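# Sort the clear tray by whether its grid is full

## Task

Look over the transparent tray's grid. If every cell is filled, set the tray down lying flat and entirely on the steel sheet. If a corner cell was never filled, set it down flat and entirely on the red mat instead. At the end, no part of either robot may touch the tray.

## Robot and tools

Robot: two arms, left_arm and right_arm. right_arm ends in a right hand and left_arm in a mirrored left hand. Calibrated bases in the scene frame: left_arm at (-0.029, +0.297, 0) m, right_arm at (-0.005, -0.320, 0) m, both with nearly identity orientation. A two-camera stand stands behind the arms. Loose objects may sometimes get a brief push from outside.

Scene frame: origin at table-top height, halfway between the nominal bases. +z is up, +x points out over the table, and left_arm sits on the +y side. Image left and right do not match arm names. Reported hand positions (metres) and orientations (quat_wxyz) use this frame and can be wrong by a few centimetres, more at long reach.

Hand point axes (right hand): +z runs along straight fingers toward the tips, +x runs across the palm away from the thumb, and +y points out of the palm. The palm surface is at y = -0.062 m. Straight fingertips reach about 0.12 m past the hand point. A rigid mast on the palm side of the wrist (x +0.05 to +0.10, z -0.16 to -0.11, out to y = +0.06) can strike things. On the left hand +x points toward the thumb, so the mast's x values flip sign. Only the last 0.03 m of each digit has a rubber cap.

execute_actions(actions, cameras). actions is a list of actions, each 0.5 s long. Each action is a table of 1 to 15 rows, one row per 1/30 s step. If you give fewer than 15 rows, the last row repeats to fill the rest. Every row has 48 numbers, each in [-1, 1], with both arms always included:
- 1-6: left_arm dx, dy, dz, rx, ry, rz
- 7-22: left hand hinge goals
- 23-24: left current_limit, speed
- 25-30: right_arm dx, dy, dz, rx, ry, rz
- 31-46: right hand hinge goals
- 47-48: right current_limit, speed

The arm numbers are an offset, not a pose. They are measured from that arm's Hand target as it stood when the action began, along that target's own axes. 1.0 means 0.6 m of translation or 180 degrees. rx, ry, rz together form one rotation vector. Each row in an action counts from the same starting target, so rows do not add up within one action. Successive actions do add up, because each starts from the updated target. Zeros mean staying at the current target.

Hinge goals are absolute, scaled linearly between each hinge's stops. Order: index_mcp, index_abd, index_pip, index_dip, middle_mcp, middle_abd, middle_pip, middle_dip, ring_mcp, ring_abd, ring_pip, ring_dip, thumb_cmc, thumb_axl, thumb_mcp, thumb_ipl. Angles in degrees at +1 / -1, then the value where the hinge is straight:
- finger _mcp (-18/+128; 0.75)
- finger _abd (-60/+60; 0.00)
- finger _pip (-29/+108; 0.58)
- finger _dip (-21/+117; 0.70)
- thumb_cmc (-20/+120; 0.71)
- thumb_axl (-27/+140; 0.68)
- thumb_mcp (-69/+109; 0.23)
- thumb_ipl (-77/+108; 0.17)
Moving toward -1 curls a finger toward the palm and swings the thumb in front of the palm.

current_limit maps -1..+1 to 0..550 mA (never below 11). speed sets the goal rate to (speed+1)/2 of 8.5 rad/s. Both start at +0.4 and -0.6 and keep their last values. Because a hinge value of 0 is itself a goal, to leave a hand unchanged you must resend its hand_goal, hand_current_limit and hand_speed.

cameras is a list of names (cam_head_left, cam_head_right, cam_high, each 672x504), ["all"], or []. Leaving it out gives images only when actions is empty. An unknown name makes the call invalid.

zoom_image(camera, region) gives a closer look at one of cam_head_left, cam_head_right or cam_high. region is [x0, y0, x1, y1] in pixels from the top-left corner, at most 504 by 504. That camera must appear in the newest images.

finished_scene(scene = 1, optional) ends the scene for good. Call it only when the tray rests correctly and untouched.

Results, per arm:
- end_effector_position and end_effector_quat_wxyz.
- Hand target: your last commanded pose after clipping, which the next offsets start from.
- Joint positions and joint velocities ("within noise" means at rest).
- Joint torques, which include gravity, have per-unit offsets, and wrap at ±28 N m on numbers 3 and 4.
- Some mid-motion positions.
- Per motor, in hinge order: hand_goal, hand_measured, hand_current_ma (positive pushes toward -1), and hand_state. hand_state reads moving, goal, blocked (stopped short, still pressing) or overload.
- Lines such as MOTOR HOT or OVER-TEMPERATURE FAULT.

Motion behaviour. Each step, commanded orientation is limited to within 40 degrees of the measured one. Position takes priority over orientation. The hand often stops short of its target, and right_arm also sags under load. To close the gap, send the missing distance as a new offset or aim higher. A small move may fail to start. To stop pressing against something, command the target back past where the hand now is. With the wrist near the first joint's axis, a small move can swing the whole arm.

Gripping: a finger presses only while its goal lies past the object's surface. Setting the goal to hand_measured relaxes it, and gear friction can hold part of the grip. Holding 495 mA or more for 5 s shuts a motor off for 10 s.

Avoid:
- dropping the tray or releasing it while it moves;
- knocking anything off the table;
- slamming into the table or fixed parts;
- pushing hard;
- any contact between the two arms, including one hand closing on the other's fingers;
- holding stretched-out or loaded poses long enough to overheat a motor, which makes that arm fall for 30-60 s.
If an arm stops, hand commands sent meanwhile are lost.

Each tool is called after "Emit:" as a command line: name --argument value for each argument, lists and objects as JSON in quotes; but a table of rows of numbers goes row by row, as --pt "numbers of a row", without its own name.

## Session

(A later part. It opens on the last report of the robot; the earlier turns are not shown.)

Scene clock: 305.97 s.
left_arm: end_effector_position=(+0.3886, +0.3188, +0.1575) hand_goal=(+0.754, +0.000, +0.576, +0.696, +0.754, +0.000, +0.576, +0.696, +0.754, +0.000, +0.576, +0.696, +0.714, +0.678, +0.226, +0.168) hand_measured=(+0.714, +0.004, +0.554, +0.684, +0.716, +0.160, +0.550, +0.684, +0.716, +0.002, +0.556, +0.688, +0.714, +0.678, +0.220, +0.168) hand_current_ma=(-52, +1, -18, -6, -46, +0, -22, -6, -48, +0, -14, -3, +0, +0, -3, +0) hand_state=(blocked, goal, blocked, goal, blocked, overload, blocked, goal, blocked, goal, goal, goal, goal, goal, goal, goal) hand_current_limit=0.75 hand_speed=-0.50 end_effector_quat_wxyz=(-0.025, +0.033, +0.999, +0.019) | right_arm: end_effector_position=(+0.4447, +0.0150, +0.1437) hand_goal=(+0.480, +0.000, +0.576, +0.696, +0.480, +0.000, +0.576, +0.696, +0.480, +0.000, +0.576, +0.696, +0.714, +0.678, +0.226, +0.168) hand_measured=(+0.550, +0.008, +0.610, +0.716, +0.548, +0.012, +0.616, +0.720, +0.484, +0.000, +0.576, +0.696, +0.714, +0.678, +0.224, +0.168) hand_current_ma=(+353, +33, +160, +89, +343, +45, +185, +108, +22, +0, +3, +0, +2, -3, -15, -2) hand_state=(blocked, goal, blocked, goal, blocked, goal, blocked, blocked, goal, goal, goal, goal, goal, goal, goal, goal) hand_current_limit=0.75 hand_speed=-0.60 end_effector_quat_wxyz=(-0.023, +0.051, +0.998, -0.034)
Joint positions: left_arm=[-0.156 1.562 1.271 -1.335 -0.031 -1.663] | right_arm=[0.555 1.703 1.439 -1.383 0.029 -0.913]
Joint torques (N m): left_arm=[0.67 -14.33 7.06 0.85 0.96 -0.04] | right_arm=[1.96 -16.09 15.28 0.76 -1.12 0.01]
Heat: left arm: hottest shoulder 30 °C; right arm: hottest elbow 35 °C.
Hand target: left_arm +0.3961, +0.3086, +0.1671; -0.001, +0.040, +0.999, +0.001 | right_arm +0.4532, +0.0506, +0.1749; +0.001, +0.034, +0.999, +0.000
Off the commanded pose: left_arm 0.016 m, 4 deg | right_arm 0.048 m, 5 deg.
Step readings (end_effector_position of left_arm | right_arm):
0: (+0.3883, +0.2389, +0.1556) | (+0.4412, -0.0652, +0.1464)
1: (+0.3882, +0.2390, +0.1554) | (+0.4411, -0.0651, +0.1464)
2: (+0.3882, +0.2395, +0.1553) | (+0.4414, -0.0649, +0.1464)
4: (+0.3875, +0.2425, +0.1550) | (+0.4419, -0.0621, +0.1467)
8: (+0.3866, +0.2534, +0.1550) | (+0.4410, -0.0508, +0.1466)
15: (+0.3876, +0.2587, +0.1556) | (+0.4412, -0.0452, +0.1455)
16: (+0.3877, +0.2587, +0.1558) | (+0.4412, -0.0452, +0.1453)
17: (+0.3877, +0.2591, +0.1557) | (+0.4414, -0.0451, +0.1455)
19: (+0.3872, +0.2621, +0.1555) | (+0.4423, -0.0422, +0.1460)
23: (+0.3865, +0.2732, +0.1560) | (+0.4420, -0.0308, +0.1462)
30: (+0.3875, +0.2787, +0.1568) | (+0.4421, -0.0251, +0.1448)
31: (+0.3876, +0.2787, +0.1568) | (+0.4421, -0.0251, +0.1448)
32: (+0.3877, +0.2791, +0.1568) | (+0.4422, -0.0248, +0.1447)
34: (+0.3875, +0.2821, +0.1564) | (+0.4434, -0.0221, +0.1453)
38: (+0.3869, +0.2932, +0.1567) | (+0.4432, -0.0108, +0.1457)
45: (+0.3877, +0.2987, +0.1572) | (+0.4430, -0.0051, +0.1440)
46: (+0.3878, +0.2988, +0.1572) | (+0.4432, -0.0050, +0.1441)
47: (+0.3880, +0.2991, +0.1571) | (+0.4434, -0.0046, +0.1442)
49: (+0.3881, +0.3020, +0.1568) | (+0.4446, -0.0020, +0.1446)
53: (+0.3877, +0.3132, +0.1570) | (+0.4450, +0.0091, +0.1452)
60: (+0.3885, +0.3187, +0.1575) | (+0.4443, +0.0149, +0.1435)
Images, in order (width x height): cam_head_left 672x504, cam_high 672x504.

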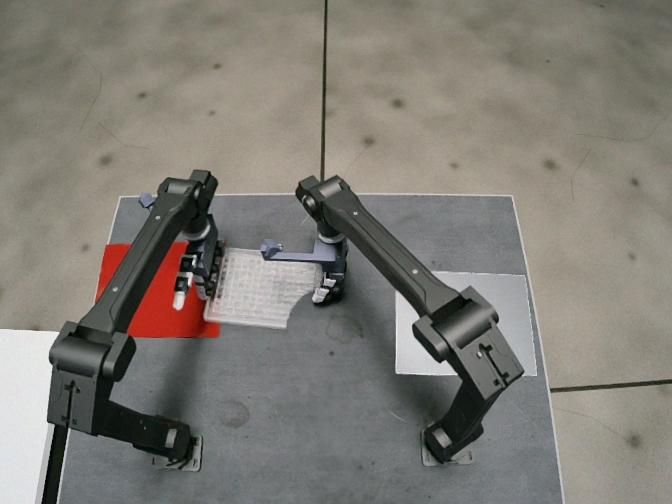

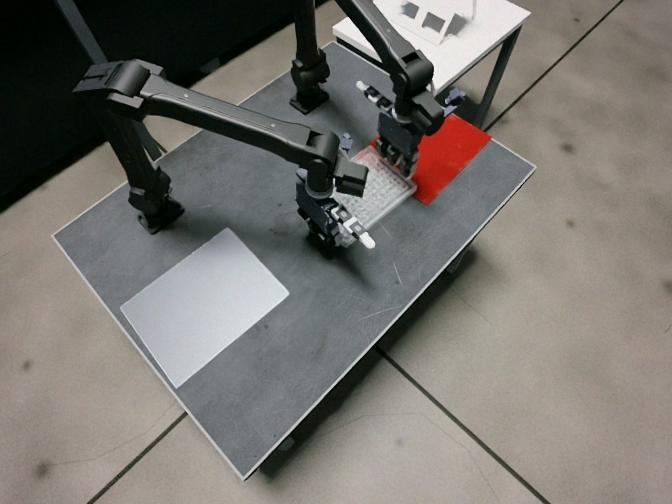

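Emit:
execute_actions --actions '[[[0.0019,0.04,0,0,0,0,0.754,0,0.576,0.696,0.754,0,0.576,0.696,0.754,0,0.576,0.696,0.714,0.678,0.226,0.168,0.75,-0.5,0.0019,0.04,-0.003,0,0,0,0.479,0,0.576,0.696,0.479,0,0.576,0.696,0.479,0,0.576,0.696,0.714,0.678,0.226,0.168,0.75,-0.6]],[[0.0019,0.04,0,0,0,0,0.754,0,0.576,0.696,0.754,0,0.576,0.696,0.754,0,0.576,0.696,0.714,0.678,0.226,0.168,0.75,-0.5,0.0019,0.04,-0.003,0,0,0,0.479,0,0.576,0.696,0.479,0,0.576,0.696,0.479,0,0.576,0.696,0.714,0.678,0.226,0.168,0.75,-0.6]],[[0.0019,0.04,0,0,0,0,0.754,0,0.576,0.696,0.754,0,0.576,0.696,0.754,0,0.576,0.696,0.714,0.678,0.226,0.168,0.75,-0.5,0.0019,0.04,-0.003,0,0,0,0.479,0,0.576,0.696,0.479,0,0.576,0.696,0.479,0,0.576,0.696,0.714,0.678,0.226,0.168,0.75,-0.6]],[[0.0019,0.04,0,0,0,0,0.754,0,0.576,0.696,0.754,0,0.576,0.696,0.754,0,0.576,0.696,0.714,0.678,0.226,0.168,0.75,-0.5,0.0019,0.04,-0.003,0,0,0,0.479,0,0.576,0.696,0.479,0,0.576,0.696,0.479,0,0.576,0.696,0.714,0.678,0.226,0.168,0.75,-0.6]],[[0.0019,0.04,0,0,0,0,0.754,0,0.576,0.696,0.754,0,0.576,0.696,0.754,0,0.576,0.696,0.714,0.678,0.226,0.168,0.75,-0.5,0.0019,0.04,-0.003,0,0,0,0.479,0,0.576,0.696,0.479,0,0.576,0.696,0.479,0,0.576,0.696,0.714,0.678,0.226,0.168,0.75,-0.6]]]' --cameras '["cam_head_left","cam_high"]'

Emit:
zoom_image --camera "cam_high" --region '[320, 80, 480, 220]'

Scene clock: 310.67 s.
left_arm: end_effector_position=(+0.3893, +0.4369, +0.1571) hand_goal=(+0.754, +0.000, +0.576, +0.696, +0.754, +0.000, +0.576, +0.696, +0.754, +0.000, +0.576, +0.696, +0.714, +0.678, +0.226, +0.168) hand_measured=(+0.718, +0.004, +0.554, +0.684, +0.718, +0.160, +0.550, +0.684, +0.712, +0.002, +0.556, +0.688, +0.714, +0.678, +0.220, +0.168) hand_current_ma=(-42, +1, -16, -6, -42, +0, -22, -6, -54, +0, -15, -4, +0, +0, -3, +0) hand_state=(blocked, goal, blocked, goal, blocked, overload, blocked, goal, blocked, goal, blocked, goal, goal, goal, goal, goal) hand_current_limit=0.75 hand_speed=-0.50 end_effector_quat_wxyz=(-0.022, +0.031, +0.999, +0.012) | right_arm: end_effector_position=(+0.4532, +0.1333, +0.1500) hand_goal=(+0.480, +0.000, +0.576, +0.696, +0.480, +0.000, +0.576, +0.696, +0.480, +0.000, +0.576, +0.696, +0.714, +0.678, +0.226, +0.168) hand_measured=(+0.548, +0.008, +0.610, +0.716, +0.550, +0.012, +0.616, +0.720, +0.484, +0.000, +0.576, +0.696, +0.714, +0.678, +0.224, +0.168) hand_current_ma=(+341, +33, +160, +89, +348, +45, +187, +108, +22, +0, +3, +0, +2, -3, -15, -2) hand_state=(blocked, goal, blocked, goal, blocked, goal, blocked, blocked, goal, goal, goal, goal, goal, goal, goal, goal) hand_current_limit=0.75 hand_speed=-0.60 end_effector_quat_wxyz=(-0.022, +0.050, +0.998, -0.038)
Joint positions: left_arm=[0.114 1.552 1.262 -1.322 -0.031 -1.396] | right_arm=[0.724 1.904 1.741 -1.492 0.024 -0.747]
Joint torques (N m): left_arm=[0.73 -13.51 7.73 0.38 0.94 -0.03] | right_arm=[1.9 -19.49 15.75 0.9 -0.91 -0.01]
Heat: left arm: hottest shoulder 30 °C; right arm: hottest elbow 36 °C.
Hand target: left_arm +0.4002, +0.4286, +0.1672; +0.000, +0.040, +0.999, +0.001 | right_arm +0.4557, +0.1707, +0.1840; +0.001, +0.034, +0.999, +0.000
Off the commanded pose: left_arm 0.017 m, 3 deg | right_arm 0.051 m, 5 deg.
Step readings (end_effector_position of left_arm | right_arm):
0: (+0.3886, +0.3188, +0.1575) | (+0.4447, +0.0150, +0.1437)
1: (+0.3887, +0.3188, +0.1575) | (+0.4447, +0.0150, +0.1439)
2: (+0.3888, +0.3193, +0.1573) | (+0.4450, +0.0155, +0.1440)
4: (+0.3891, +0.3227, +0.1571) | (+0.4462, +0.0187, +0.1451)
8: (+0.3889, +0.3359, +0.1572) | (+0.4468, +0.0321, +0.1468)
15: (+0.3895, +0.3426, +0.1576) | (+0.4457, +0.0389, +0.1451)
16: (+0.3896, +0.3426, +0.1576) | (+0.4458, +0.0389, +0.1450)
17: (+0.3899, +0.3431, +0.1576) | (+0.4462, +0.0395, +0.1450)
19: (+0.3904, +0.3465, +0.1576) | (+0.4478, +0.0423, +0.1460)
23: (+0.3908, +0.3594, +0.1581) | (+0.4491, +0.0553, +0.1477)
30: (+0.3905, +0.3660, +0.1578) | (+0.4475, +0.0622, +0.1466)
31: (+0.3906, +0.3660, +0.1578) | (+0.4477, +0.0623, +0.1464)
32: (+0.3909, +0.3665, +0.1578) | (+0.4481, +0.0629, +0.1466)
34: (+0.3912, +0.3701, +0.1577) | (+0.4498, +0.0658, +0.1475)
38: (+0.3911, +0.3831, +0.1575) | (+0.4510, +0.0790, +0.1492)
45: (+0.3916, +0.3897, +0.1576) | (+0.4491, +0.0858, +0.1477)
46: (+0.3917, +0.3899, +0.1576) | (+0.4495, +0.0859, +0.1477)
47: (+0.3918, +0.3904, +0.1575) | (+0.4497, +0.0865, +0.1476)
49: (+0.3919, +0.3938, +0.1574) | (+0.4517, +0.0895, +0.1488)
53: (+0.3910, +0.4068, +0.1573) | (+0.4530, +0.1025, +0.1507)
60: (+0.3910, +0.4134, +0.1573) | (+0.4508, +0.1094, +0.1488)
61: (+0.3911, +0.4134, +0.1573) | (+0.4510, +0.1095, +0.1488)
62: (+0.3913, +0.4141, +0.1573) | (+0.4513, +0.1101, +0.1488)
64: (+0.3912, +0.4175, +0.1572) | (+0.4534, +0.1132, +0.1499)
68: (+0.3893, +0.4303, +0.1571) | (+0.4553, +0.1261, +0.1522)
75: (+0.3891, +0.4369, +0.1571) | (+0.4527, +0.1331, +0.1502)
Images, in order (width x height): cam_head_left 672x504, cam_high 672x504.

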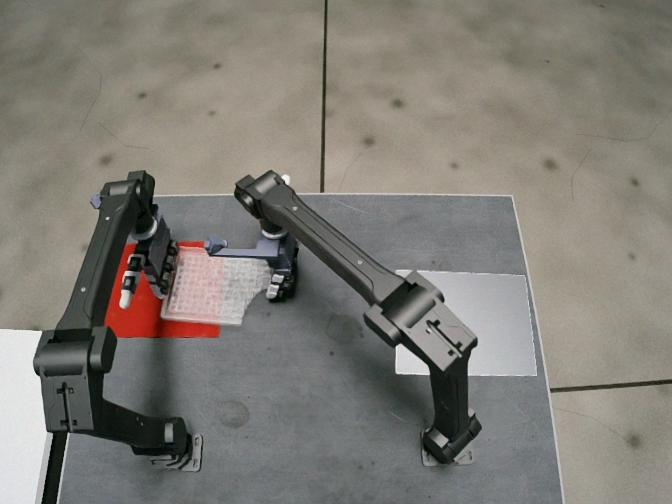

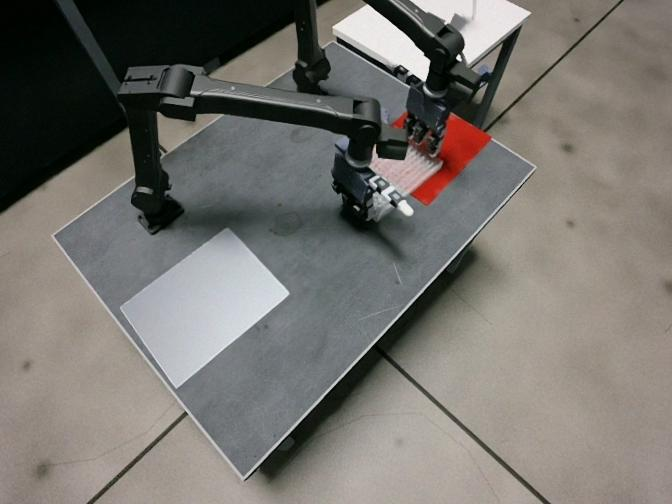

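Scaled by 3.150 from the camera's 672x504 image, which has a finer 960x720 frame.

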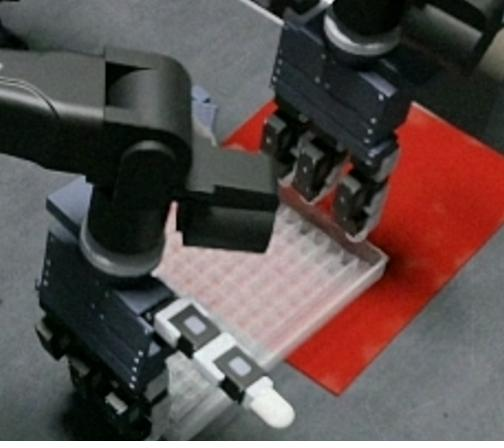

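Emit:
execute_actions --actions '[[[0.0019,0.04,0,0,0,0,0.754,0,0.576,0.696,0.754,0,0.576,0.696,0.754,0,0.576,0.696,0.714,0.678,0.226,0.168,0.75,-0.5,0.0019,0.04,-0.003,0,0,0,0.479,0,0.576,0.696,0.479,0,0.576,0.696,0.479,0,0.576,0.696,0.714,0.678,0.226,0.168,0.75,-0.6]],[[0.0019,0.04,0,0,0,0,0.754,0,0.576,0.696,0.754,0,0.576,0.696,0.754,0,0.576,0.696,0.714,0.678,0.226,0.168,0.75,-0.5,0.0019,0.04,-0.003,0,0,0,0.479,0,0.576,0.696,0.479,0,0.576,0.696,0.479,0,0.576,0.696,0.714,0.678,0.226,0.168,0.75,-0.6]],[[0.0019,0.04,0,0,0,0,0.754,0,0.576,0.696,0.754,0,0.576,0.696,0.754,0,0.576,0.696,0.714,0.678,0.226,0.168,0.75,-0.5,0.0019,0.04,-0.003,0,0,0,0.479,0,0.576,0.696,0.479,0,0.576,0.696,0.479,0,0.576,0.696,0.714,0.678,0.226,0.168,0.75,-0.6]],[[0.0019,0.04,0,0,0,0,0.754,0,0.576,0.696,0.754,0,0.576,0.696,0.754,0,0.576,0.696,0.714,0.678,0.226,0.168,0.75,-0.5,0.0019,0.04,-0.003,0,0,0,0.479,0,0.576,0.696,0.479,0,0.576,0.696,0.479,0,0.576,0.696,0.714,0.678,0.226,0.168,0.75,-0.6]],[[0.0019,0.04,0,0,0,0,0.754,0,0.576,0.696,0.754,0,0.576,0.696,0.754,0,0.576,0.696,0.714,0.678,0.226,0.168,0.75,-0.5,0.0019,0.04,-0.003,0,0,0,0.479,0,0.576,0.696,0.479,0,0.576,0.696,0.479,0,0.576,0.696,0.714,0.678,0.226,0.168,0.75,-0.6]]]' --cameras '["all"]'

Emit:
zoom_image --camera "cam_high" --region '[340, 60, 500, 220]'

Emit:
zoom_image --camera "cam_head_left" --region '[70, 190, 270, 360]'

Scene clock: 316.20 s.
left_arm: end_effector_position=(+0.3853, +0.5538, +0.1542) hand_goal=(+0.754, +0.000, +0.576, +0.696, +0.754, +0.000, +0.576, +0.696, +0.754, +0.000, +0.576, +0.696, +0.714, +0.678, +0.226, +0.168) hand_measured=(+0.728, +0.002, +0.560, +0.684, +0.722, +0.160, +0.552, +0.684, +0.698, +0.004, +0.548, +0.684, +0.714, +0.678, +0.220, +0.168) hand_current_ma=(-26, +0, -9, -6, -37, +0, -21, -6, -88, +1, -26, -7, +0, +0, -3, +0) hand_state=(blocked, goal, goal, goal, blocked, overload, blocked, goal, blocked, goal, blocked, goal, goal, goal, goal, goal) hand_current_limit=0.75 hand_speed=-0.50 end_effector_quat_wxyz=(-0.022, +0.028, +0.999, +0.009) | right_arm: end_effector_position=(+0.4692, +0.2531, +0.1559) hand_goal=(+0.480, +0.000, +0.576, +0.696, +0.480, +0.000, +0.576, +0.696, +0.480, +0.000, +0.576, +0.696, +0.714, +0.678, +0.226, +0.168) hand_measured=(+0.540, +0.008, +0.608, +0.716, +0.554, +0.012, +0.620, +0.722, +0.484, +0.000, +0.576, +0.696, +0.714, +0.678, +0.224, +0.168) hand_current_ma=(+300, +31, +144, +89, +377, +45, +205, +117, +20, +0, +3, +0, +2, -3, -15, -2) hand_state=(blocked, goal, blocked, goal, blocked, goal, blocked, blocked, goal, goal, goal, goal, goal, goal, goal, goal) hand_current_limit=0.75 hand_speed=-0.60 end_effector_quat_wxyz=(-0.016, +0.053, +0.998, -0.040)
Joint positions: left_arm=[0.367 1.614 1.33 -1.321 -0.033 -1.149] | right_arm=[0.845 2.201 2.237 -1.689 0.025 -0.618]
Joint torques (N m): left_arm=[0.62 -13.39 9.37 -0.2 0.99 0.02] | right_arm=[2.2 -23.88 16.14 0.62 -0.94 0]
Heat: left arm: hottest shoulder 30 °C; right arm: hottest elbow 37 °C.
Hand target: left_arm +0.4041, +0.5487, +0.1673; -0.001, +0.040, +0.999, +0.001 | right_arm +0.4583, +0.2908, +0.1929; +0.001, +0.034, +0.999, +0.000
Off the commanded pose: left_arm 0.024 m, 3 deg | right_arm 0.054 m, 5 deg.
Step readings (end_effector_position of left_arm | right_arm):
0: (+0.3893, +0.4369, +0.1571) | (+0.4532, +0.1333, +0.1500)
1: (+0.3893, +0.4369, +0.1571) | (+0.4533, +0.1334, +0.1501)
2: (+0.3894, +0.4376, +0.1571) | (+0.4536, +0.1337, +0.1504)
4: (+0.3891, +0.4408, +0.1570) | (+0.4558, +0.1371, +0.1519)
8: (+0.3862, +0.4537, +0.1569) | (+0.4580, +0.1496, +0.1545)
15: (+0.3857, +0.4599, +0.1569) | (+0.4555, +0.1566, +0.1521)
16: (+0.3858, +0.4599, +0.1569) | (+0.4557, +0.1567, +0.1517)
17: (+0.3859, +0.4604, +0.1569) | (+0.4561, +0.1575, +0.1519)
19: (+0.3855, +0.4636, +0.1568) | (+0.4585, +0.1609, +0.1529)
23: (+0.3819, +0.4762, +0.1559) | (+0.4603, +0.1731, +0.1549)
30: (+0.3810, +0.4825, +0.1544) | (+0.4572, +0.1799, +0.1528)
31: (+0.3811, +0.4825, +0.1543) | (+0.4576, +0.1801, +0.1527)
32: (+0.3813, +0.4831, +0.1542) | (+0.4579, +0.1807, +0.1528)
34: (+0.3817, +0.4865, +0.1540) | (+0.4604, +0.1843, +0.1541)
38: (+0.3812, +0.4994, +0.1539) | (+0.4633, +0.1964, +0.1568)
45: (+0.3809, +0.5056, +0.1531) | (+0.4606, +0.2035, +0.1551)
46: (+0.3810, +0.5056, +0.1531) | (+0.4609, +0.2037, +0.1550)
47: (+0.3814, +0.5063, +0.1532) | (+0.4613, +0.2043, +0.1550)
49: (+0.3827, +0.5100, +0.1535) | (+0.4640, +0.2080, +0.1565)
53: (+0.3833, +0.5230, +0.1542) | (+0.4666, +0.2201, +0.1586)
60: (+0.3826, +0.5293, +0.1532) | (+0.4636, +0.2274, +0.1567)
61: (+0.3828, +0.5293, +0.1532) | (+0.4639, +0.2276, +0.1562)
62: (+0.3832, +0.5300, +0.1533) | (+0.4643, +0.2283, +0.1566)
64: (+0.3845, +0.5339, +0.1536) | (+0.4670, +0.2322, +0.1580)
68: (+0.3853, +0.5470, +0.1544) | (+0.4698, +0.2441, +0.1605)
75: (+0.3843, +0.5534, +0.1532) | (+0.4674, +0.2518, +0.1585)

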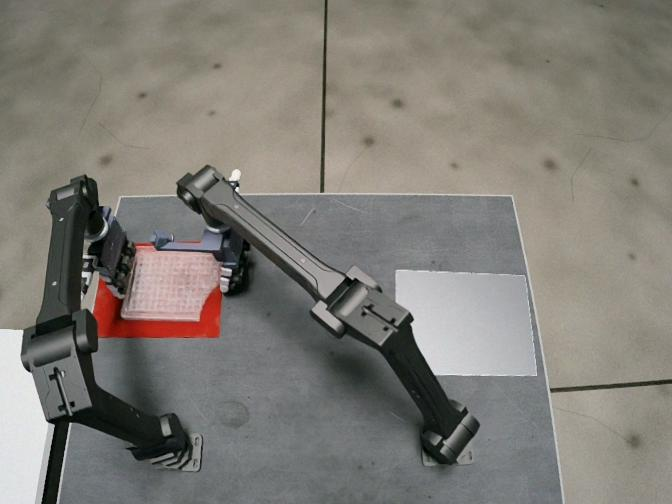

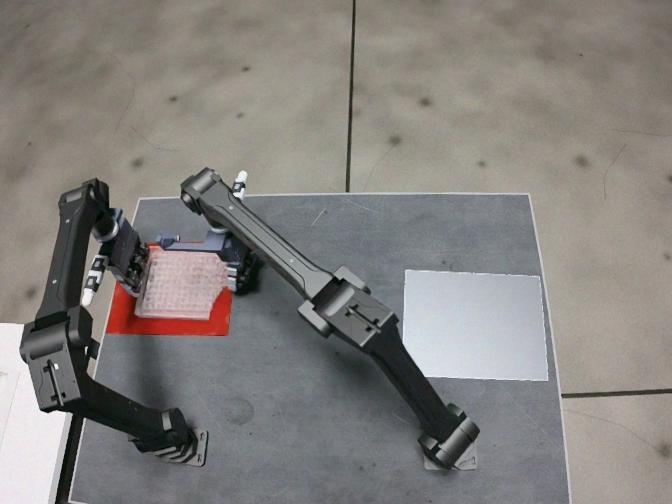

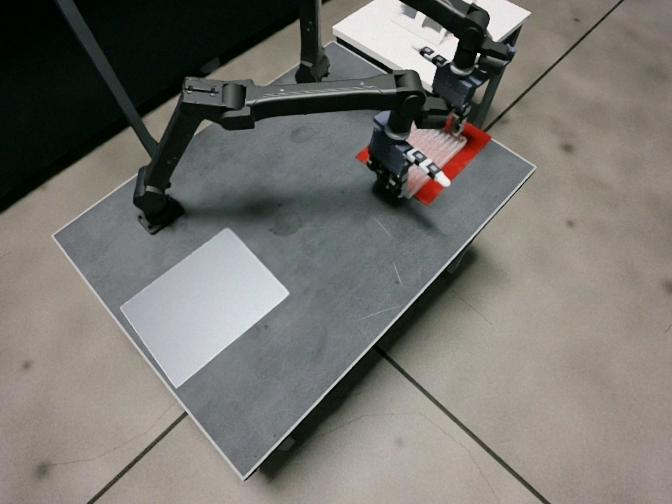

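Scaled by 3.150 from the camera's 672x504 image, which has a finer 960x720 frame.

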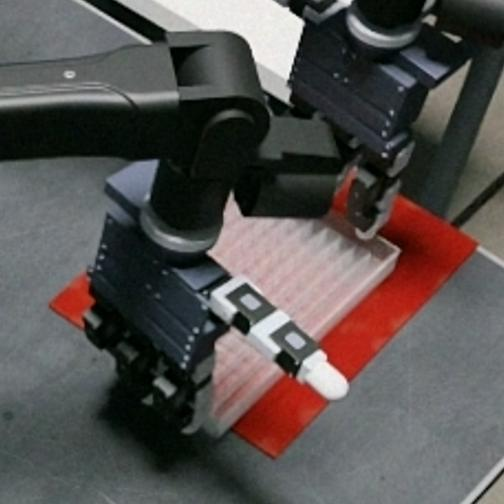

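Scaled by 2.520 from the camera's 672x504 image, which has a finer 960x720 frame.

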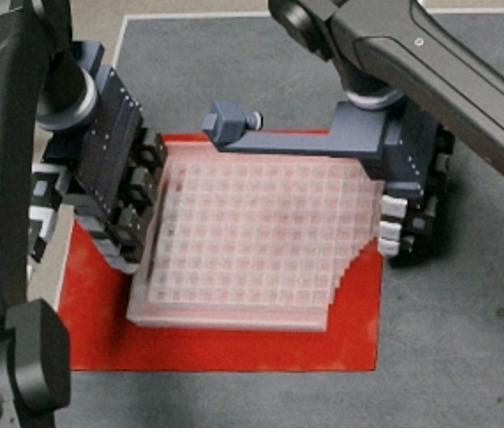

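Emit:
execute_actions --actions '[[[0.0019,0.0342,0,0,0,0,0.754,0,0.576,0.696,0.754,0,0.576,0.696,0.754,0,0.576,0.696,0.714,0.678,0.226,0.168,0.75,-0.5,0.0019,0.0342,0,0,0,0,0.479,0,0.576,0.696,0.479,0,0.576,0.696,0.479,0,0.576,0.696,0.714,0.678,0.226,0.168,0.75,-0.6]],[[0.0019,0.0342,0,0,0,0,0.754,0,0.576,0.696,0.754,0,0.576,0.696,0.754,0,0.576,0.696,0.714,0.678,0.226,0.168,0.75,-0.5,0.0019,0.0342,0,0,0,0,0.479,0,0.576,0.696,0.479,0,0.576,0.696,0.479,0,0.576,0.696,0.714,0.678,0.226,0.168,0.75,-0.6]],[[0.0019,0.03,0,0,0,0,0.754,0,0.576,0.696,0.754,0,0.576,0.696,0.754,0,0.576,0.696,0.714,0.678,0.226,0.168,0.75,-0.5,0.0019,0.03,0,0,0,0,0.479,0,0.576,0.696,0.479,0,0.576,0.696,0.479,0,0.576,0.696,0.714,0.678,0.226,0.168,0.75,-0.6]]]' --cameras '["all"]'

Emit:
zoom_image --camera "cam_high" --region '[340, 60, 500, 220]'

Emit:
zoom_image --camera "cam_head_left" --region '[70, 190, 270, 360]'

Emit:
zoom_image --camera "cam_head_right" --region '[80, 190, 280, 360]'

Scene clock: 321.13 s.
left_arm: end_effector_position=(+0.3899, +0.6146, +0.1557) hand_goal=(+0.754, +0.000, +0.576, +0.696, +0.754, +0.000, +0.576, +0.696, +0.754, +0.000, +0.576, +0.696, +0.714, +0.678, +0.226, +0.168) hand_measured=(+0.732, +0.002, +0.562, +0.686, +0.722, +0.160, +0.552, +0.684, +0.690, +0.006, +0.544, +0.682, +0.714, +0.678, +0.220, +0.168) hand_current_ma=(-20, +0, -7, -5, -37, +0, -21, -6, -112, +2, -33, -8, +0, +0, -3, +0) hand_state=(blocked, goal, goal, goal, blocked, overload, blocked, goal, blocked, goal, blocked, goal, goal, goal, goal, goal) hand_current_limit=0.75 hand_speed=-0.50 end_effector_quat_wxyz=(-0.014, +0.026, +0.999, +0.011) | right_arm: end_effector_position=(+0.4805, +0.3117, +0.1523) hand_goal=(+0.480, +0.000, +0.576, +0.696, +0.480, +0.000, +0.576, +0.696, +0.480, +0.000, +0.576, +0.696, +0.714, +0.678, +0.226, +0.168) hand_measured=(+0.540, +0.008, +0.608, +0.716, +0.562, +0.014, +0.624, +0.722, +0.484, +0.000, +0.576, +0.696, +0.714, +0.678, +0.224, +0.168) hand_current_ma=(+302, +30, +142, +89, +417, +51, +223, +123, +20, +0, +3, +0, +2, -3, -15, -2) hand_state=(blocked, goal, blocked, goal, blocked, goal, blocked, blocked, goal, goal, goal, goal, goal, goal, goal, goal) hand_current_limit=0.75 hand_speed=-0.60 end_effector_quat_wxyz=(+0.009, +0.058, +0.998, -0.008)
Joint positions: left_arm=[0.479 1.676 1.412 -1.321 -0.033 -1.041] | right_arm=[0.889 2.338 2.454 -1.689 0.025 -0.567]
Joint torques (N m): left_arm=[0.32 -14.27 9.21 -0.83 0.99 0.03] | right_arm=[2.84 -25.82 16.51 0.39 -0.92 -0.02]
Heat: left arm: hottest shoulder 30 °C; right arm: hottest elbow 37 °C.
Hand target: left_arm +0.4054, +0.6078, +0.1673; -0.001, +0.040, +0.999, +0.001 | right_arm +0.4587, +0.3500, +0.1930; +0.001, +0.034, +0.999, +0.000
Off the commanded pose: left_arm 0.021 m, 3 deg | right_arm 0.060 m, 3 deg.
joint sent to its limit (right arm) — joint 4 (wrist pitch), lower limit. The joint targets are off in position and orientation.
Step readings (end_effector_position of left_arm | right_arm):
0: (+0.3853, +0.5538, +0.1542) | (+0.4693, +0.2532, +0.1561)
1: (+0.3855, +0.5538, +0.1543) | (+0.4694, +0.2532, +0.1563)
2: (+0.3856, +0.5544, +0.1544) | (+0.4702, +0.2540, +0.1566)
4: (+0.3866, +0.5586, +0.1550) | (+0.4738, +0.2577, +0.1584)
8: (+0.3870, +0.5694, +0.1554) | (+0.4771, +0.2673, +0.1609)
15: (+0.3859, +0.5749, +0.1546) | (+0.4751, +0.2735, +0.1572)
16: (+0.3861, +0.5750, +0.1545) | (+0.4753, +0.2736, +0.1564)
17: (+0.3865, +0.5755, +0.1548) | (+0.4762, +0.2745, +0.1561)
19: (+0.3881, +0.5796, +0.1558) | (+0.4792, +0.2779, +0.1564)
23: (+0.3891, +0.5897, +0.1561) | (+0.4804, +0.2871, +0.1572)
30: (+0.3875, +0.5959, +0.1545) | (+0.4771, +0.2938, +0.1551)
31: (+0.3879, +0.5960, +0.1548) | (+0.4773, +0.2940, +0.1547)
32: (+0.3883, +0.5966, +0.1550) | (+0.4783, +0.2948, +0.1547)
34: (+0.3899, +0.6003, +0.1562) | (+0.4811, +0.2977, +0.1554)
38: (+0.3910, +0.6091, +0.1569) | (+0.4826, +0.3055, +0.1564)
45: (+0.3894, +0.6144, +0.1552) | (+0.4800, +0.3112, +0.1538)

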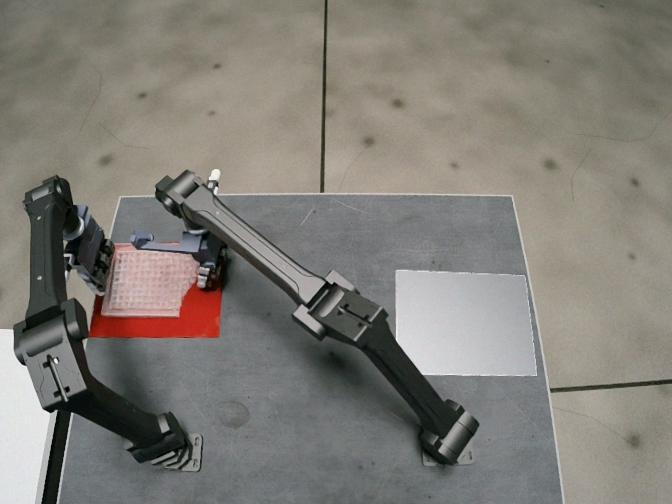

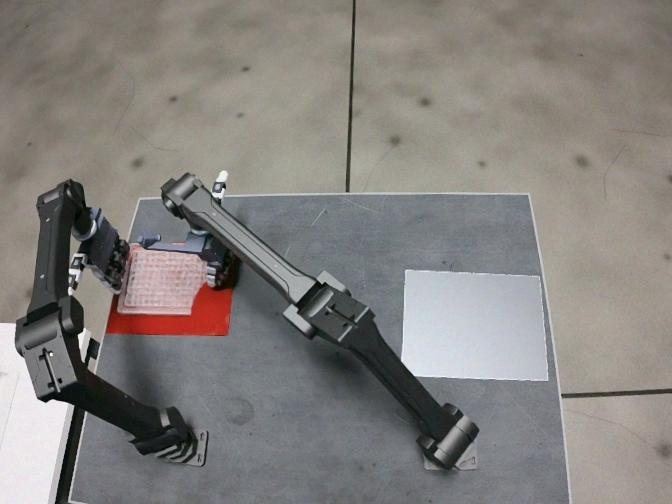

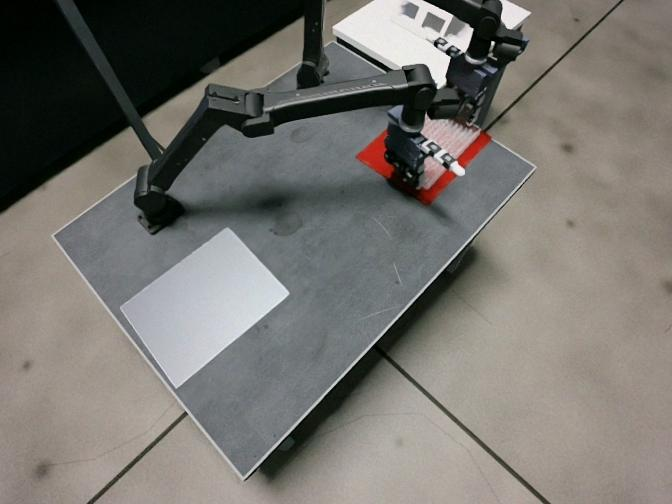

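Scaled by 3.150 from the camera's 672x504 image, which has a finer 960x720 frame.

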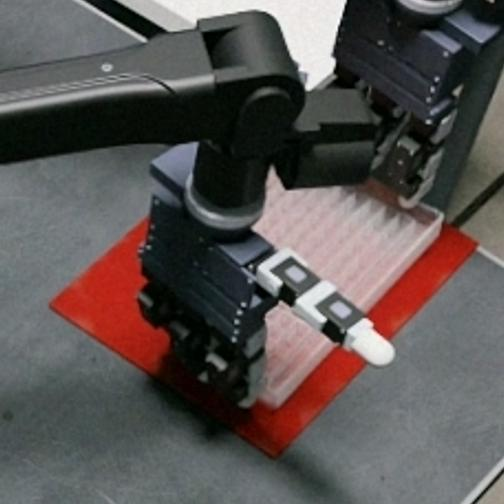

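Scaled by 2.520 from the camera's 672x504 image, which has a finer 960x720 frame.

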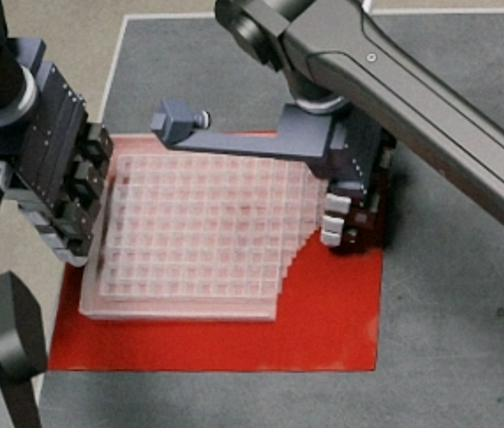

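Scaled by 2.520 from the camera's 672x504 image, which has a finer 960x720 frame.

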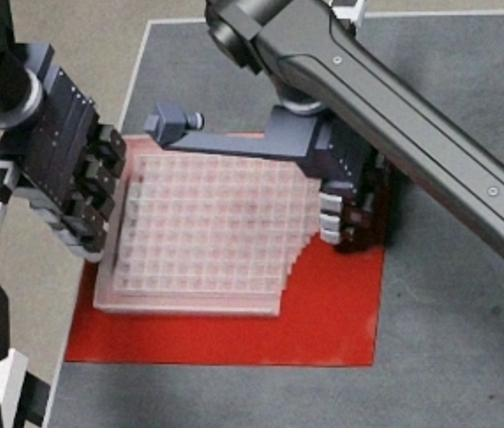

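Emit:
execute_actions --actions '[[[0,0.005,0.02,0,0,0,0.754,0,0.576,0.696,0.754,0,0.576,0.696,0.754,0,0.576,0.696,0.714,0.678,0.226,0.168,0.75,-0.5,0,0,0.035,0,0,0,0.479,0,0.576,0.696,0.479,0,0.576,0.696,0.479,0,0.576,0.696,0.714,0.678,0.226,0.168,0.75,-0.6]]]'

Emit:
execute_actions --actions '[[[0,0,0.015,0,0,0,0.754,0,0.576,0.696,0.754,0,0.576,0.696,0.754,0,0.576,0.696,0.714,0.678,0.226,0.168,0.75,-0.5,0,0,0.02,0,0,0,0.479,0,0.576,0.696,0.479,0,0.576,0.696,0.479,0,0.576,0.696,0.714,0.678,0.226,0.168,0.75,-0.6]]]' --cameras '["cam_head_left","cam_high"]'

Emit:
zoom_image --camera "cam_high" --region '[340, 60, 500, 220]'

Scene clock: 324.47 s.
left_arm: end_effector_position=(+0.3920, +0.6158, +0.1494) hand_goal=(+0.754, +0.000, +0.576, +0.696, +0.754, +0.000, +0.576, +0.696, +0.754, +0.000, +0.576, +0.696, +0.714, +0.678, +0.226, +0.168) hand_measured=(+0.732, +0.002, +0.562, +0.686, +0.722, +0.160, +0.552, +0.684, +0.690, +0.006, +0.544, +0.682, +0.714, +0.678, +0.220, +0.168) hand_current_ma=(-20, +0, -7, -5, -37, +0, -21, -6, -112, +2, -33, -9, +0, +0, -3, +0) hand_state=(blocked, goal, goal, goal, blocked, overload, blocked, goal, blocked, goal, blocked, goal, goal, goal, goal, goal) hand_current_limit=0.75 hand_speed=-0.50 end_effector_quat_wxyz=(-0.016, +0.028, +0.999, +0.009) | right_arm: end_effector_position=(+0.4820, +0.3132, +0.1427) hand_goal=(+0.480, +0.000, +0.576, +0.696, +0.480, +0.000, +0.576, +0.696, +0.480, +0.000, +0.576, +0.696, +0.714, +0.678, +0.226, +0.168) hand_measured=(+0.540, +0.008, +0.608, +0.716, +0.562, +0.022, +0.624, +0.722, +0.484, +0.000, +0.576, +0.696, +0.714, +0.678, +0.224, +0.168) hand_current_ma=(+302, +33, +142, +89, +418, +88, +224, +123, +20, +0, +3, +0, +2, -3, -15, -2) hand_state=(blocked, goal, blocked, goal, blocked, blocked, blocked, blocked, goal, goal, goal, goal, goal, goal, goal, goal) hand_current_limit=0.75 hand_speed=-0.60 end_effector_quat_wxyz=(+0.007, +0.058, +0.998, -0.012)
Joint positions: left_arm=[0.479 1.688 1.412 -1.314 -0.032 -1.036] | right_arm=[0.889 2.355 2.463 -1.689 0.025 -0.566]
Joint torques (N m): left_arm=[0.67 -14.45 8.09 0.03 0.95 0.04] | right_arm=[2.84 -25.11 15.57 0.38 -0.91 -0.01]
Heat: left arm: hottest shoulder 30 °C; right arm: hottest elbow 37 °C.
Hand target: left_arm +0.4056, +0.6108, +0.1554; -0.001, +0.040, +0.999, +0.001 | right_arm +0.4587, +0.3500, +0.1718; +0.001, +0.034, +0.999, +0.000
Off the commanded pose: left_arm 0.016 m, 2 deg | right_arm 0.052 m, 3 deg.
joint sent to its limit (right arm) — joint 4 (wrist pitch), lower limit. The joint targets are off in position and orientation.
Step readings (end_effector_position of left_arm | right_arm):
0: (+0.3899, +0.6146, +0.1557) | (+0.4805, +0.3117, +0.1523)
1: (+0.3899, +0.6146, +0.1557) | (+0.4806, +0.3117, +0.1520)
2: (+0.3899, +0.6146, +0.1557) | (+0.4806, +0.3117, +0.1519)
4: (+0.3900, +0.6147, +0.1551) | (+0.4809, +0.3121, +0.1504)
8: (+0.3908, +0.6154, +0.1523) | (+0.4816, +0.3128, +0.1461)
15: (+0.3920, +0.6158, +0.1494) | (+0.4820, +0.3132, +0.1427)

Scene clock: 325.17 s.
left_arm: end_effector_position=(+0.3956, +0.6172, +0.1452) hand_goal=(+0.754, +0.000, +0.576, +0.696, +0.754, +0.000, +0.576, +0.696, +0.754, +0.000, +0.576, +0.696, +0.714, +0.678, +0.226, +0.168) hand_measured=(+0.732, +0.008, +0.562, +0.686, +0.722, +0.164, +0.552, +0.684, +0.690, +0.006, +0.544, +0.682, +0.714, +0.678, +0.220, +0.168) hand_current_ma=(-20, +2, -7, -5, -37, +0, -21, -6, -112, +2, -33, -9, +0, +0, -3, +0) hand_state=(blocked, goal, goal, goal, blocked, overload, blocked, goal, blocked, goal, blocked, goal, goal, goal, goal, goal) hand_current_limit=0.75 hand_speed=-0.50 end_effector_quat_wxyz=(-0.014, +0.031, +0.999, +0.010) | right_arm: end_effector_position=(+0.4822, +0.3136, +0.1421) hand_goal=(+0.480, +0.000, +0.576, +0.696, +0.480, +0.000, +0.576, +0.696, +0.480, +0.000, +0.576, +0.696, +0.714, +0.678, +0.226, +0.168) hand_measured=(+0.540, +0.008, +0.608, +0.716, +0.562, +0.022, +0.624, +0.722, +0.484, +0.000, +0.576, +0.696, +0.714, +0.678, +0.224, +0.168) hand_current_ma=(+302, +33, +142, +89, +418, +88, +224, +123, +20, +0, +3, +0, +2, -3, -15, -2) hand_state=(blocked, goal, blocked, goal, blocked, blocked, blocked, blocked, goal, goal, goal, goal, goal, goal, goal, goal) hand_current_limit=0.75 hand_speed=-0.60 end_effector_quat_wxyz=(+0.007, +0.058, +0.998, -0.012)
Joint positions: left_arm=[0.479 1.697 1.412 -1.3 -0.031 -1.032] | right_arm=[0.889 2.357 2.465 -1.689 0.025 -0.566]
Joint torques (N m): left_arm=[0.67 -14.74 7.02 0.42 0.92 -0.02] | right_arm=[2.9 -24 15.38 0.39 -0.89 -0.01]
Heat: left arm: hottest shoulder 30 °C; right arm: hottest elbow 37 °C.
Hand target: left_arm +0.4056, +0.6108, +0.1464; -0.001, +0.040, +0.999, +0.001 | right_arm +0.4587, +0.3500, +0.1599; +0.001, +0.034, +0.999, +0.000
Off the commanded pose: left_arm 0.012 m, 2 deg | right_arm 0.047 m, 3 deg.
joint sent to its limit (right arm) — joint 4 (wrist pitch), lower limit. The joint targets are off in position, not in orientation.
Step readings (end_effector_position of left_arm | right_arm):
0: (+0.3920, +0.6158, +0.1494) | (+0.4820, +0.3132, +0.1427)
1: (+0.3921, +0.6159, +0.1494) | (+0.4820, +0.3132, +0.1427)
2: (+0.3924, +0.6160, +0.1495) | (+0.4820, +0.3132, +0.1427)
4: (+0.3930, +0.6162, +0.1491) | (+0.4820, +0.3132, +0.1421)
8: (+0.3949, +0.6169, +0.1470) | (+0.4821, +0.3134, +0.1421)
15: (+0.3956, +0.6172, +0.1452) | (+0.4822, +0.3136, +0.1421)
Images, in order (width x height): cam_head_left 672x504, cam_high 672x504.

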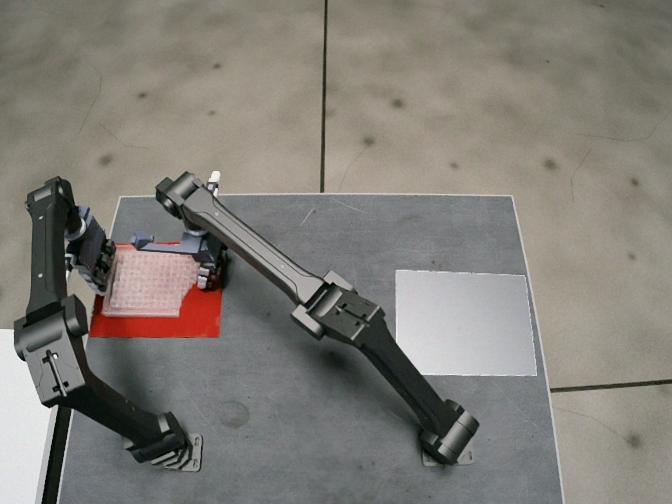

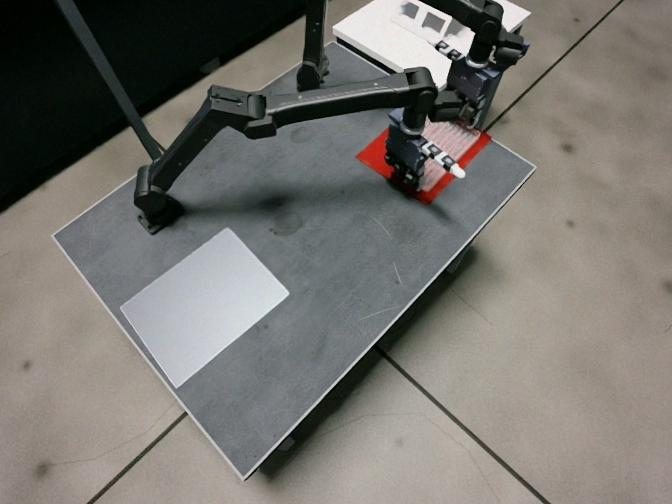

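Scaled by 3.150 from the camera's 672x504 image, which has a finer 960x720 frame.

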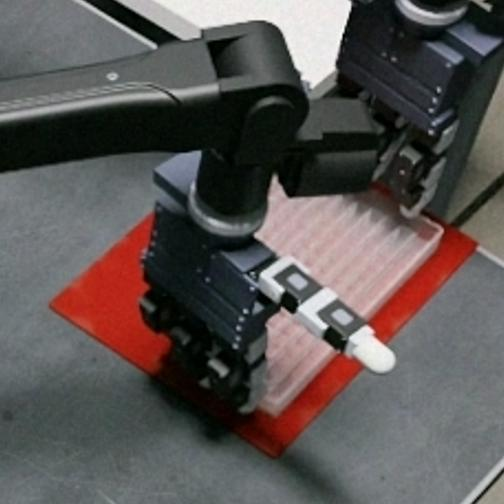

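Emit:
execute_actions --actions '[[[0,0,0.012,0,0,0,0.754,0,0.576,0.696,0.754,0,0.576,0.696,0.754,0,0.576,0.696,0.714,0.678,0.226,0.168,0.75,-0.5,0,0,0.025,0,0,0,0.479,0,0.576,0.696,0.479,0,0.576,0.696,0.479,0,0.576,0.696,0.714,0.678,0.226,0.168,0.75,-0.6]],[[0,0,0.012,0,0,0,0.754,0,0.576,0.696,0.754,0,0.576,0.696,0.754,0,0.576,0.696,0.714,0.678,0.226,0.168,0.75,-0.5,0,0,0.02,0,0,0,0.479,0,0.576,0.696,0.479,0,0.576,0.696,0.479,0,0.576,0.696,0.714,0.678,0.226,0.168,0.75,-0.6]]]' --cameras '["cam_head_left","cam_high"]'

Emit:
zoom_image --camera "cam_high" --region '[340, 60, 500, 220]'

Emit:
zoom_image --camera "cam_head_left" --region '[70, 190, 270, 360]'

Scene clock: 327.97 s.
left_arm: end_effector_position=(+0.3996, +0.6187, +0.1368) hand_goal=(+0.754, +0.000, +0.576, +0.696, +0.754, +0.000, +0.576, +0.696, +0.754, +0.000, +0.576, +0.696, +0.714, +0.678, +0.226, +0.168) hand_measured=(+0.730, +0.012, +0.562, +0.686, +0.722, +0.168, +0.552, +0.684, +0.694, +0.008, +0.544, +0.682, +0.714, +0.678, +0.220, +0.168) hand_current_ma=(-22, +5, -7, -5, -37, +0, -21, -6, -100, +3, -33, -9, +0, +0, -3, +0) hand_state=(blocked, goal, goal, goal, blocked, overload, blocked, goal, blocked, goal, blocked, goal, goal, goal, goal, goal) hand_current_limit=0.75 hand_speed=-0.50 end_effector_quat_wxyz=(-0.006, +0.032, +0.999, +0.012) | right_arm: end_effector_position=(+0.4830, +0.3144, +0.1396) hand_goal=(+0.480, +0.000, +0.576, +0.696, +0.480, +0.000, +0.576, +0.696, +0.480, +0.000, +0.576, +0.696, +0.714, +0.678, +0.226, +0.168) hand_measured=(+0.544, +0.006, +0.608, +0.716, +0.562, +0.018, +0.624, +0.722, +0.484, +0.000, +0.576, +0.696, +0.714, +0.678, +0.224, +0.168) hand_current_ma=(+317, +19, +144, +89, +418, +69, +224, +123, +20, +0, +3, +0, +2, -3, -15, -2) hand_state=(blocked, goal, blocked, goal, blocked, goal, blocked, blocked, goal, goal, goal, goal, goal, goal, goal, goal) hand_current_limit=0.75 hand_speed=-0.60 end_effector_quat_wxyz=(+0.007, +0.059, +0.998, -0.012)
Joint positions: left_arm=[0.479 1.704 1.398 -1.264 -0.028 -1.028] | right_arm=[0.889 2.363 2.47 -1.689 0.025 -0.566]
Joint torques (N m): left_arm=[0.73 -14.51 6.26 0.43 0.82 -0.05] | right_arm=[2.9 -21.95 14.3 0.61 -0.88 -0.02]
Heat: left arm: hottest shoulder 30 °C; right arm: hottest elbow 38 °C.
Hand target: left_arm +0.4057, +0.6109, +0.1322; +0.000, +0.040, +0.999, +0.001 | right_arm +0.4587, +0.3500, +0.1329; +0.001, +0.034, +0.999, +0.000
Off the commanded pose: left_arm 0.011 m, 2 deg | right_arm 0.044 m, 3 deg.
Step readings (end_effector_position of left_arm | right_arm):
0: (+0.3956, +0.6172, +0.1452) | (+0.4822, +0.3136, +0.1421)
1: (+0.3956, +0.6172, +0.1452) | (+0.4822, +0.3136, +0.1421)
2: (+0.3961, +0.6175, +0.1452) | (+0.4822, +0.3136, +0.1415)
4: (+0.3972, +0.6178, +0.1447) | (+0.4824, +0.3138, +0.1410)
8: (+0.3986, +0.6182, +0.1423) | (+0.4829, +0.3142, +0.1399)
15: (+0.3990, +0.6183, +0.1401) | (+0.4830, +0.3144, +0.1399)
16: (+0.3991, +0.6184, +0.1401) | (+0.4830, +0.3144, +0.1399)
17: (+0.3992, +0.6184, +0.1399) | (+0.4830, +0.3144, +0.1399)
19: (+0.3992, +0.6184, +0.1387) | (+0.4830, +0.3144, +0.1396)
23: (+0.3993, +0.6185, +0.1368) | (+0.4830, +0.3144, +0.1396)
30: (+0.3996, +0.6187, +0.1368) | (+0.4830, +0.3144, +0.1396)
Images, in order (width x height): cam_head_left 672x504, cam_high 672x504.

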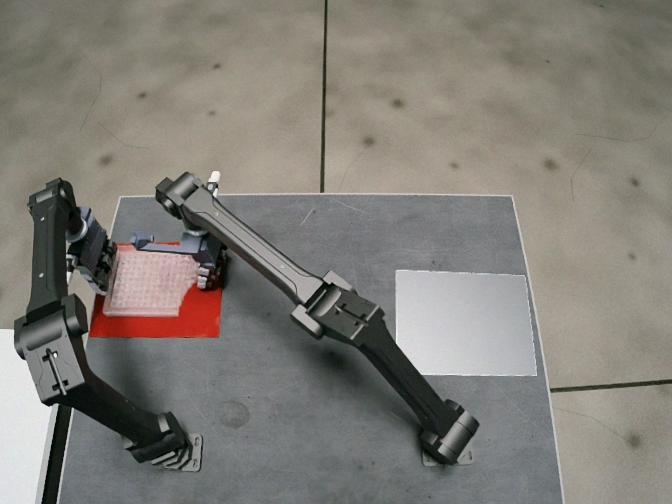

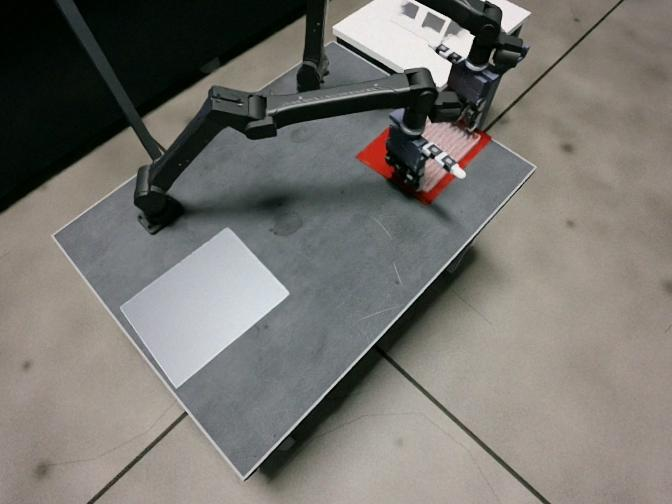

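Scaled by 3.150 from the camera's 672x504 image, which has a finer 960x720 frame.

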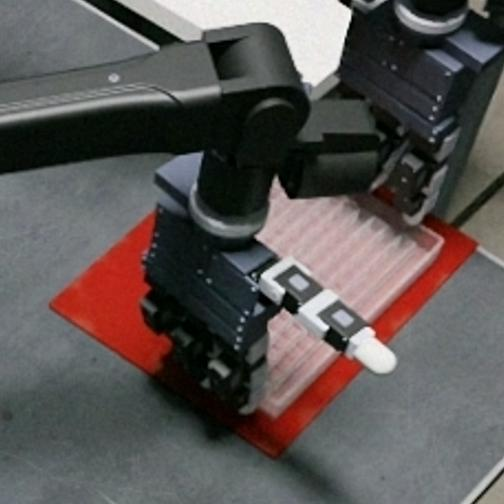

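Scaled by 2.520 from the camera's 672x504 image, which has a finer 960x720 frame.

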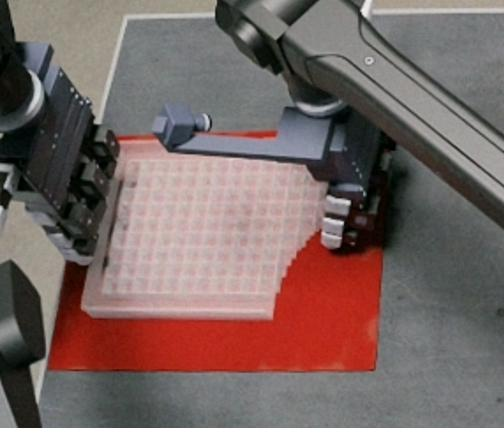

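Emit:
execute_actions --actions '[[[0,0.008,0,0,0,0,0.754,0,0.576,0.696,0.754,0,0.576,0.696,0.754,0,0.576,0.696,0.714,0.678,0.226,0.168,0.75,-0.5,0,-0.02,0,0,0,0,0.479,0,0.576,0.696,0.479,0,0.576,0.696,0.479,0,0.576,0.696,0.714,0.678,0.226,0.168,0.75,-0.6]],[[0,0.01,0,0,0,0,0.754,0,0.576,0.696,0.754,0,0.576,0.696,0.754,0,0.576,0.696,0.714,0.678,0.226,0.168,0.75,-0.5,0,-0.02,0,0,0,0,0.479,0,0.576,0.696,0.479,0,0.576,0.696,0.479,0,0.576,0.696,0.714,0.678,0.226,0.168,0.75,-0.6]]]' --cameras '["cam_head_left"]'

Emit:
zoom_image --camera "cam_head_left" --region '[70, 190, 270, 360]'

Scene clock: 330.83 s.
left_arm: end_effector_position=(+0.3996, +0.6203, +0.1358) hand_goal=(+0.754, +0.000, +0.576, +0.696, +0.754, +0.000, +0.576, +0.696, +0.754, +0.000, +0.576, +0.696, +0.714, +0.678, +0.226, +0.168) hand_measured=(+0.732, +0.010, +0.564, +0.688, +0.722, +0.168, +0.554, +0.684, +0.696, +0.008, +0.544, +0.682, +0.714, +0.678, +0.220, +0.168) hand_current_ma=(-19, +4, -7, -4, -35, +0, -18, -6, -95, +3, -32, -9, +0, +0, -3, +0) hand_state=(blocked, goal, goal, goal, blocked, overload, blocked, goal, blocked, goal, blocked, goal, goal, goal, goal, goal) hand_current_limit=0.75 hand_speed=-0.50 end_effector_quat_wxyz=(-0.005, +0.036, +0.999, +0.009) | right_arm: end_effector_position=(+0.4774, +0.3079, +0.1342) hand_goal=(+0.480, +0.000, +0.576, +0.696, +0.480, +0.000, +0.576, +0.696, +0.480, +0.000, +0.576, +0.696, +0.714, +0.678, +0.226, +0.168) hand_measured=(+0.518, +0.014, +0.596, +0.710, +0.536, +0.040, +0.614, +0.720, +0.484, +0.000, +0.576, +0.696, +0.714, +0.678, +0.224, +0.168) hand_current_ma=(+188, +51, +90, +62, +276, +160, +174, +113, +20, +0, +3, +0, +2, -3, -16, -2) hand_state=(blocked, goal, blocked, goal, blocked, blocked, blocked, blocked, goal, goal, goal, goal, goal, goal, goal, goal) hand_current_limit=0.75 hand_speed=-0.60 end_effector_quat_wxyz=(+0.007, +0.059, +0.998, -0.011)
Joint positions: left_arm=[0.485 1.705 1.398 -1.264 -0.021 -1.014] | right_arm=[0.889 2.315 2.368 -1.633 0.024 -0.566]
Joint torques (N m): left_arm=[1.61 -13.45 7.51 0.27 0.57 -0.01] | right_arm=[1.32 -24.94 8.92 1.18 -0.8 -0.21]
Heat: left arm: hottest shoulder 30 °C; right arm: hottest elbow 37 °C.
Hand target: left_arm +0.4065, +0.6216, +0.1321; +0.000, +0.040, +0.999, +0.001 | right_arm +0.4571, +0.3260, +0.1330; +0.001, +0.034, +0.999, +0.000
Off the commanded pose: left_arm 0.008 m, 1 deg | right_arm 0.027 m, 3 deg.
Step readings (end_effector_position of left_arm | right_arm):
0: (+0.3996, +0.6187, +0.1368) | (+0.4830, +0.3144, +0.1396)
1: (+0.3996, +0.6187, +0.1368) | (+0.4830, +0.3144, +0.1396)
2: (+0.3996, +0.6187, +0.1368) | (+0.4830, +0.3144, +0.1396)
4: (+0.3998, +0.6187, +0.1368) | (+0.4830, +0.3144, +0.1395)
8: (+0.3998, +0.6189, +0.1368) | (+0.4820, +0.3132, +0.1372)
15: (+0.3998, +0.6190, +0.1368) | (+0.4810, +0.3124, +0.1343)
16: (+0.3998, +0.6191, +0.1366) | (+0.4809, +0.3122, +0.1341)
17: (+0.3998, +0.6192, +0.1365) | (+0.4807, +0.3120, +0.1339)
19: (+0.3997, +0.6195, +0.1363) | (+0.4795, +0.3105, +0.1342)
23: (+0.3994, +0.6201, +0.1358) | (+0.4779, +0.3085, +0.1340)
30: (+0.3995, +0.6203, +0.1358) | (+0.4774, +0.3079, +0.1341)
Images, in order (width x height): cam_head_left 672x504.

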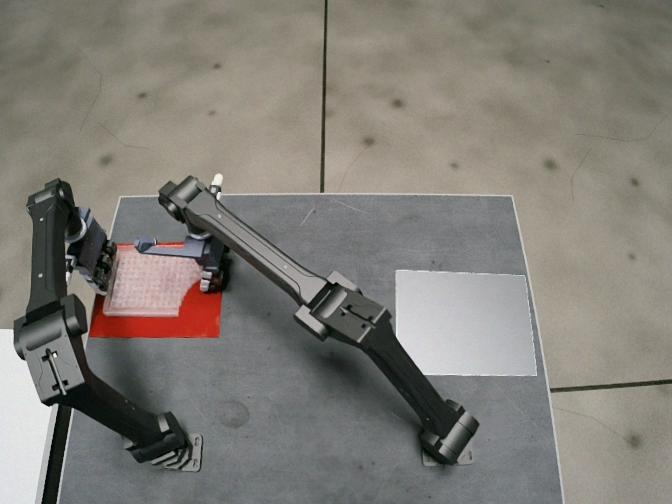

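Scaled by 2.520 from the camera's 672x504 image, which has a finer 960x720 frame.

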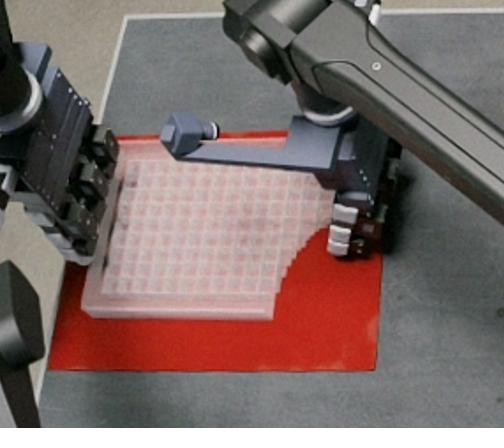

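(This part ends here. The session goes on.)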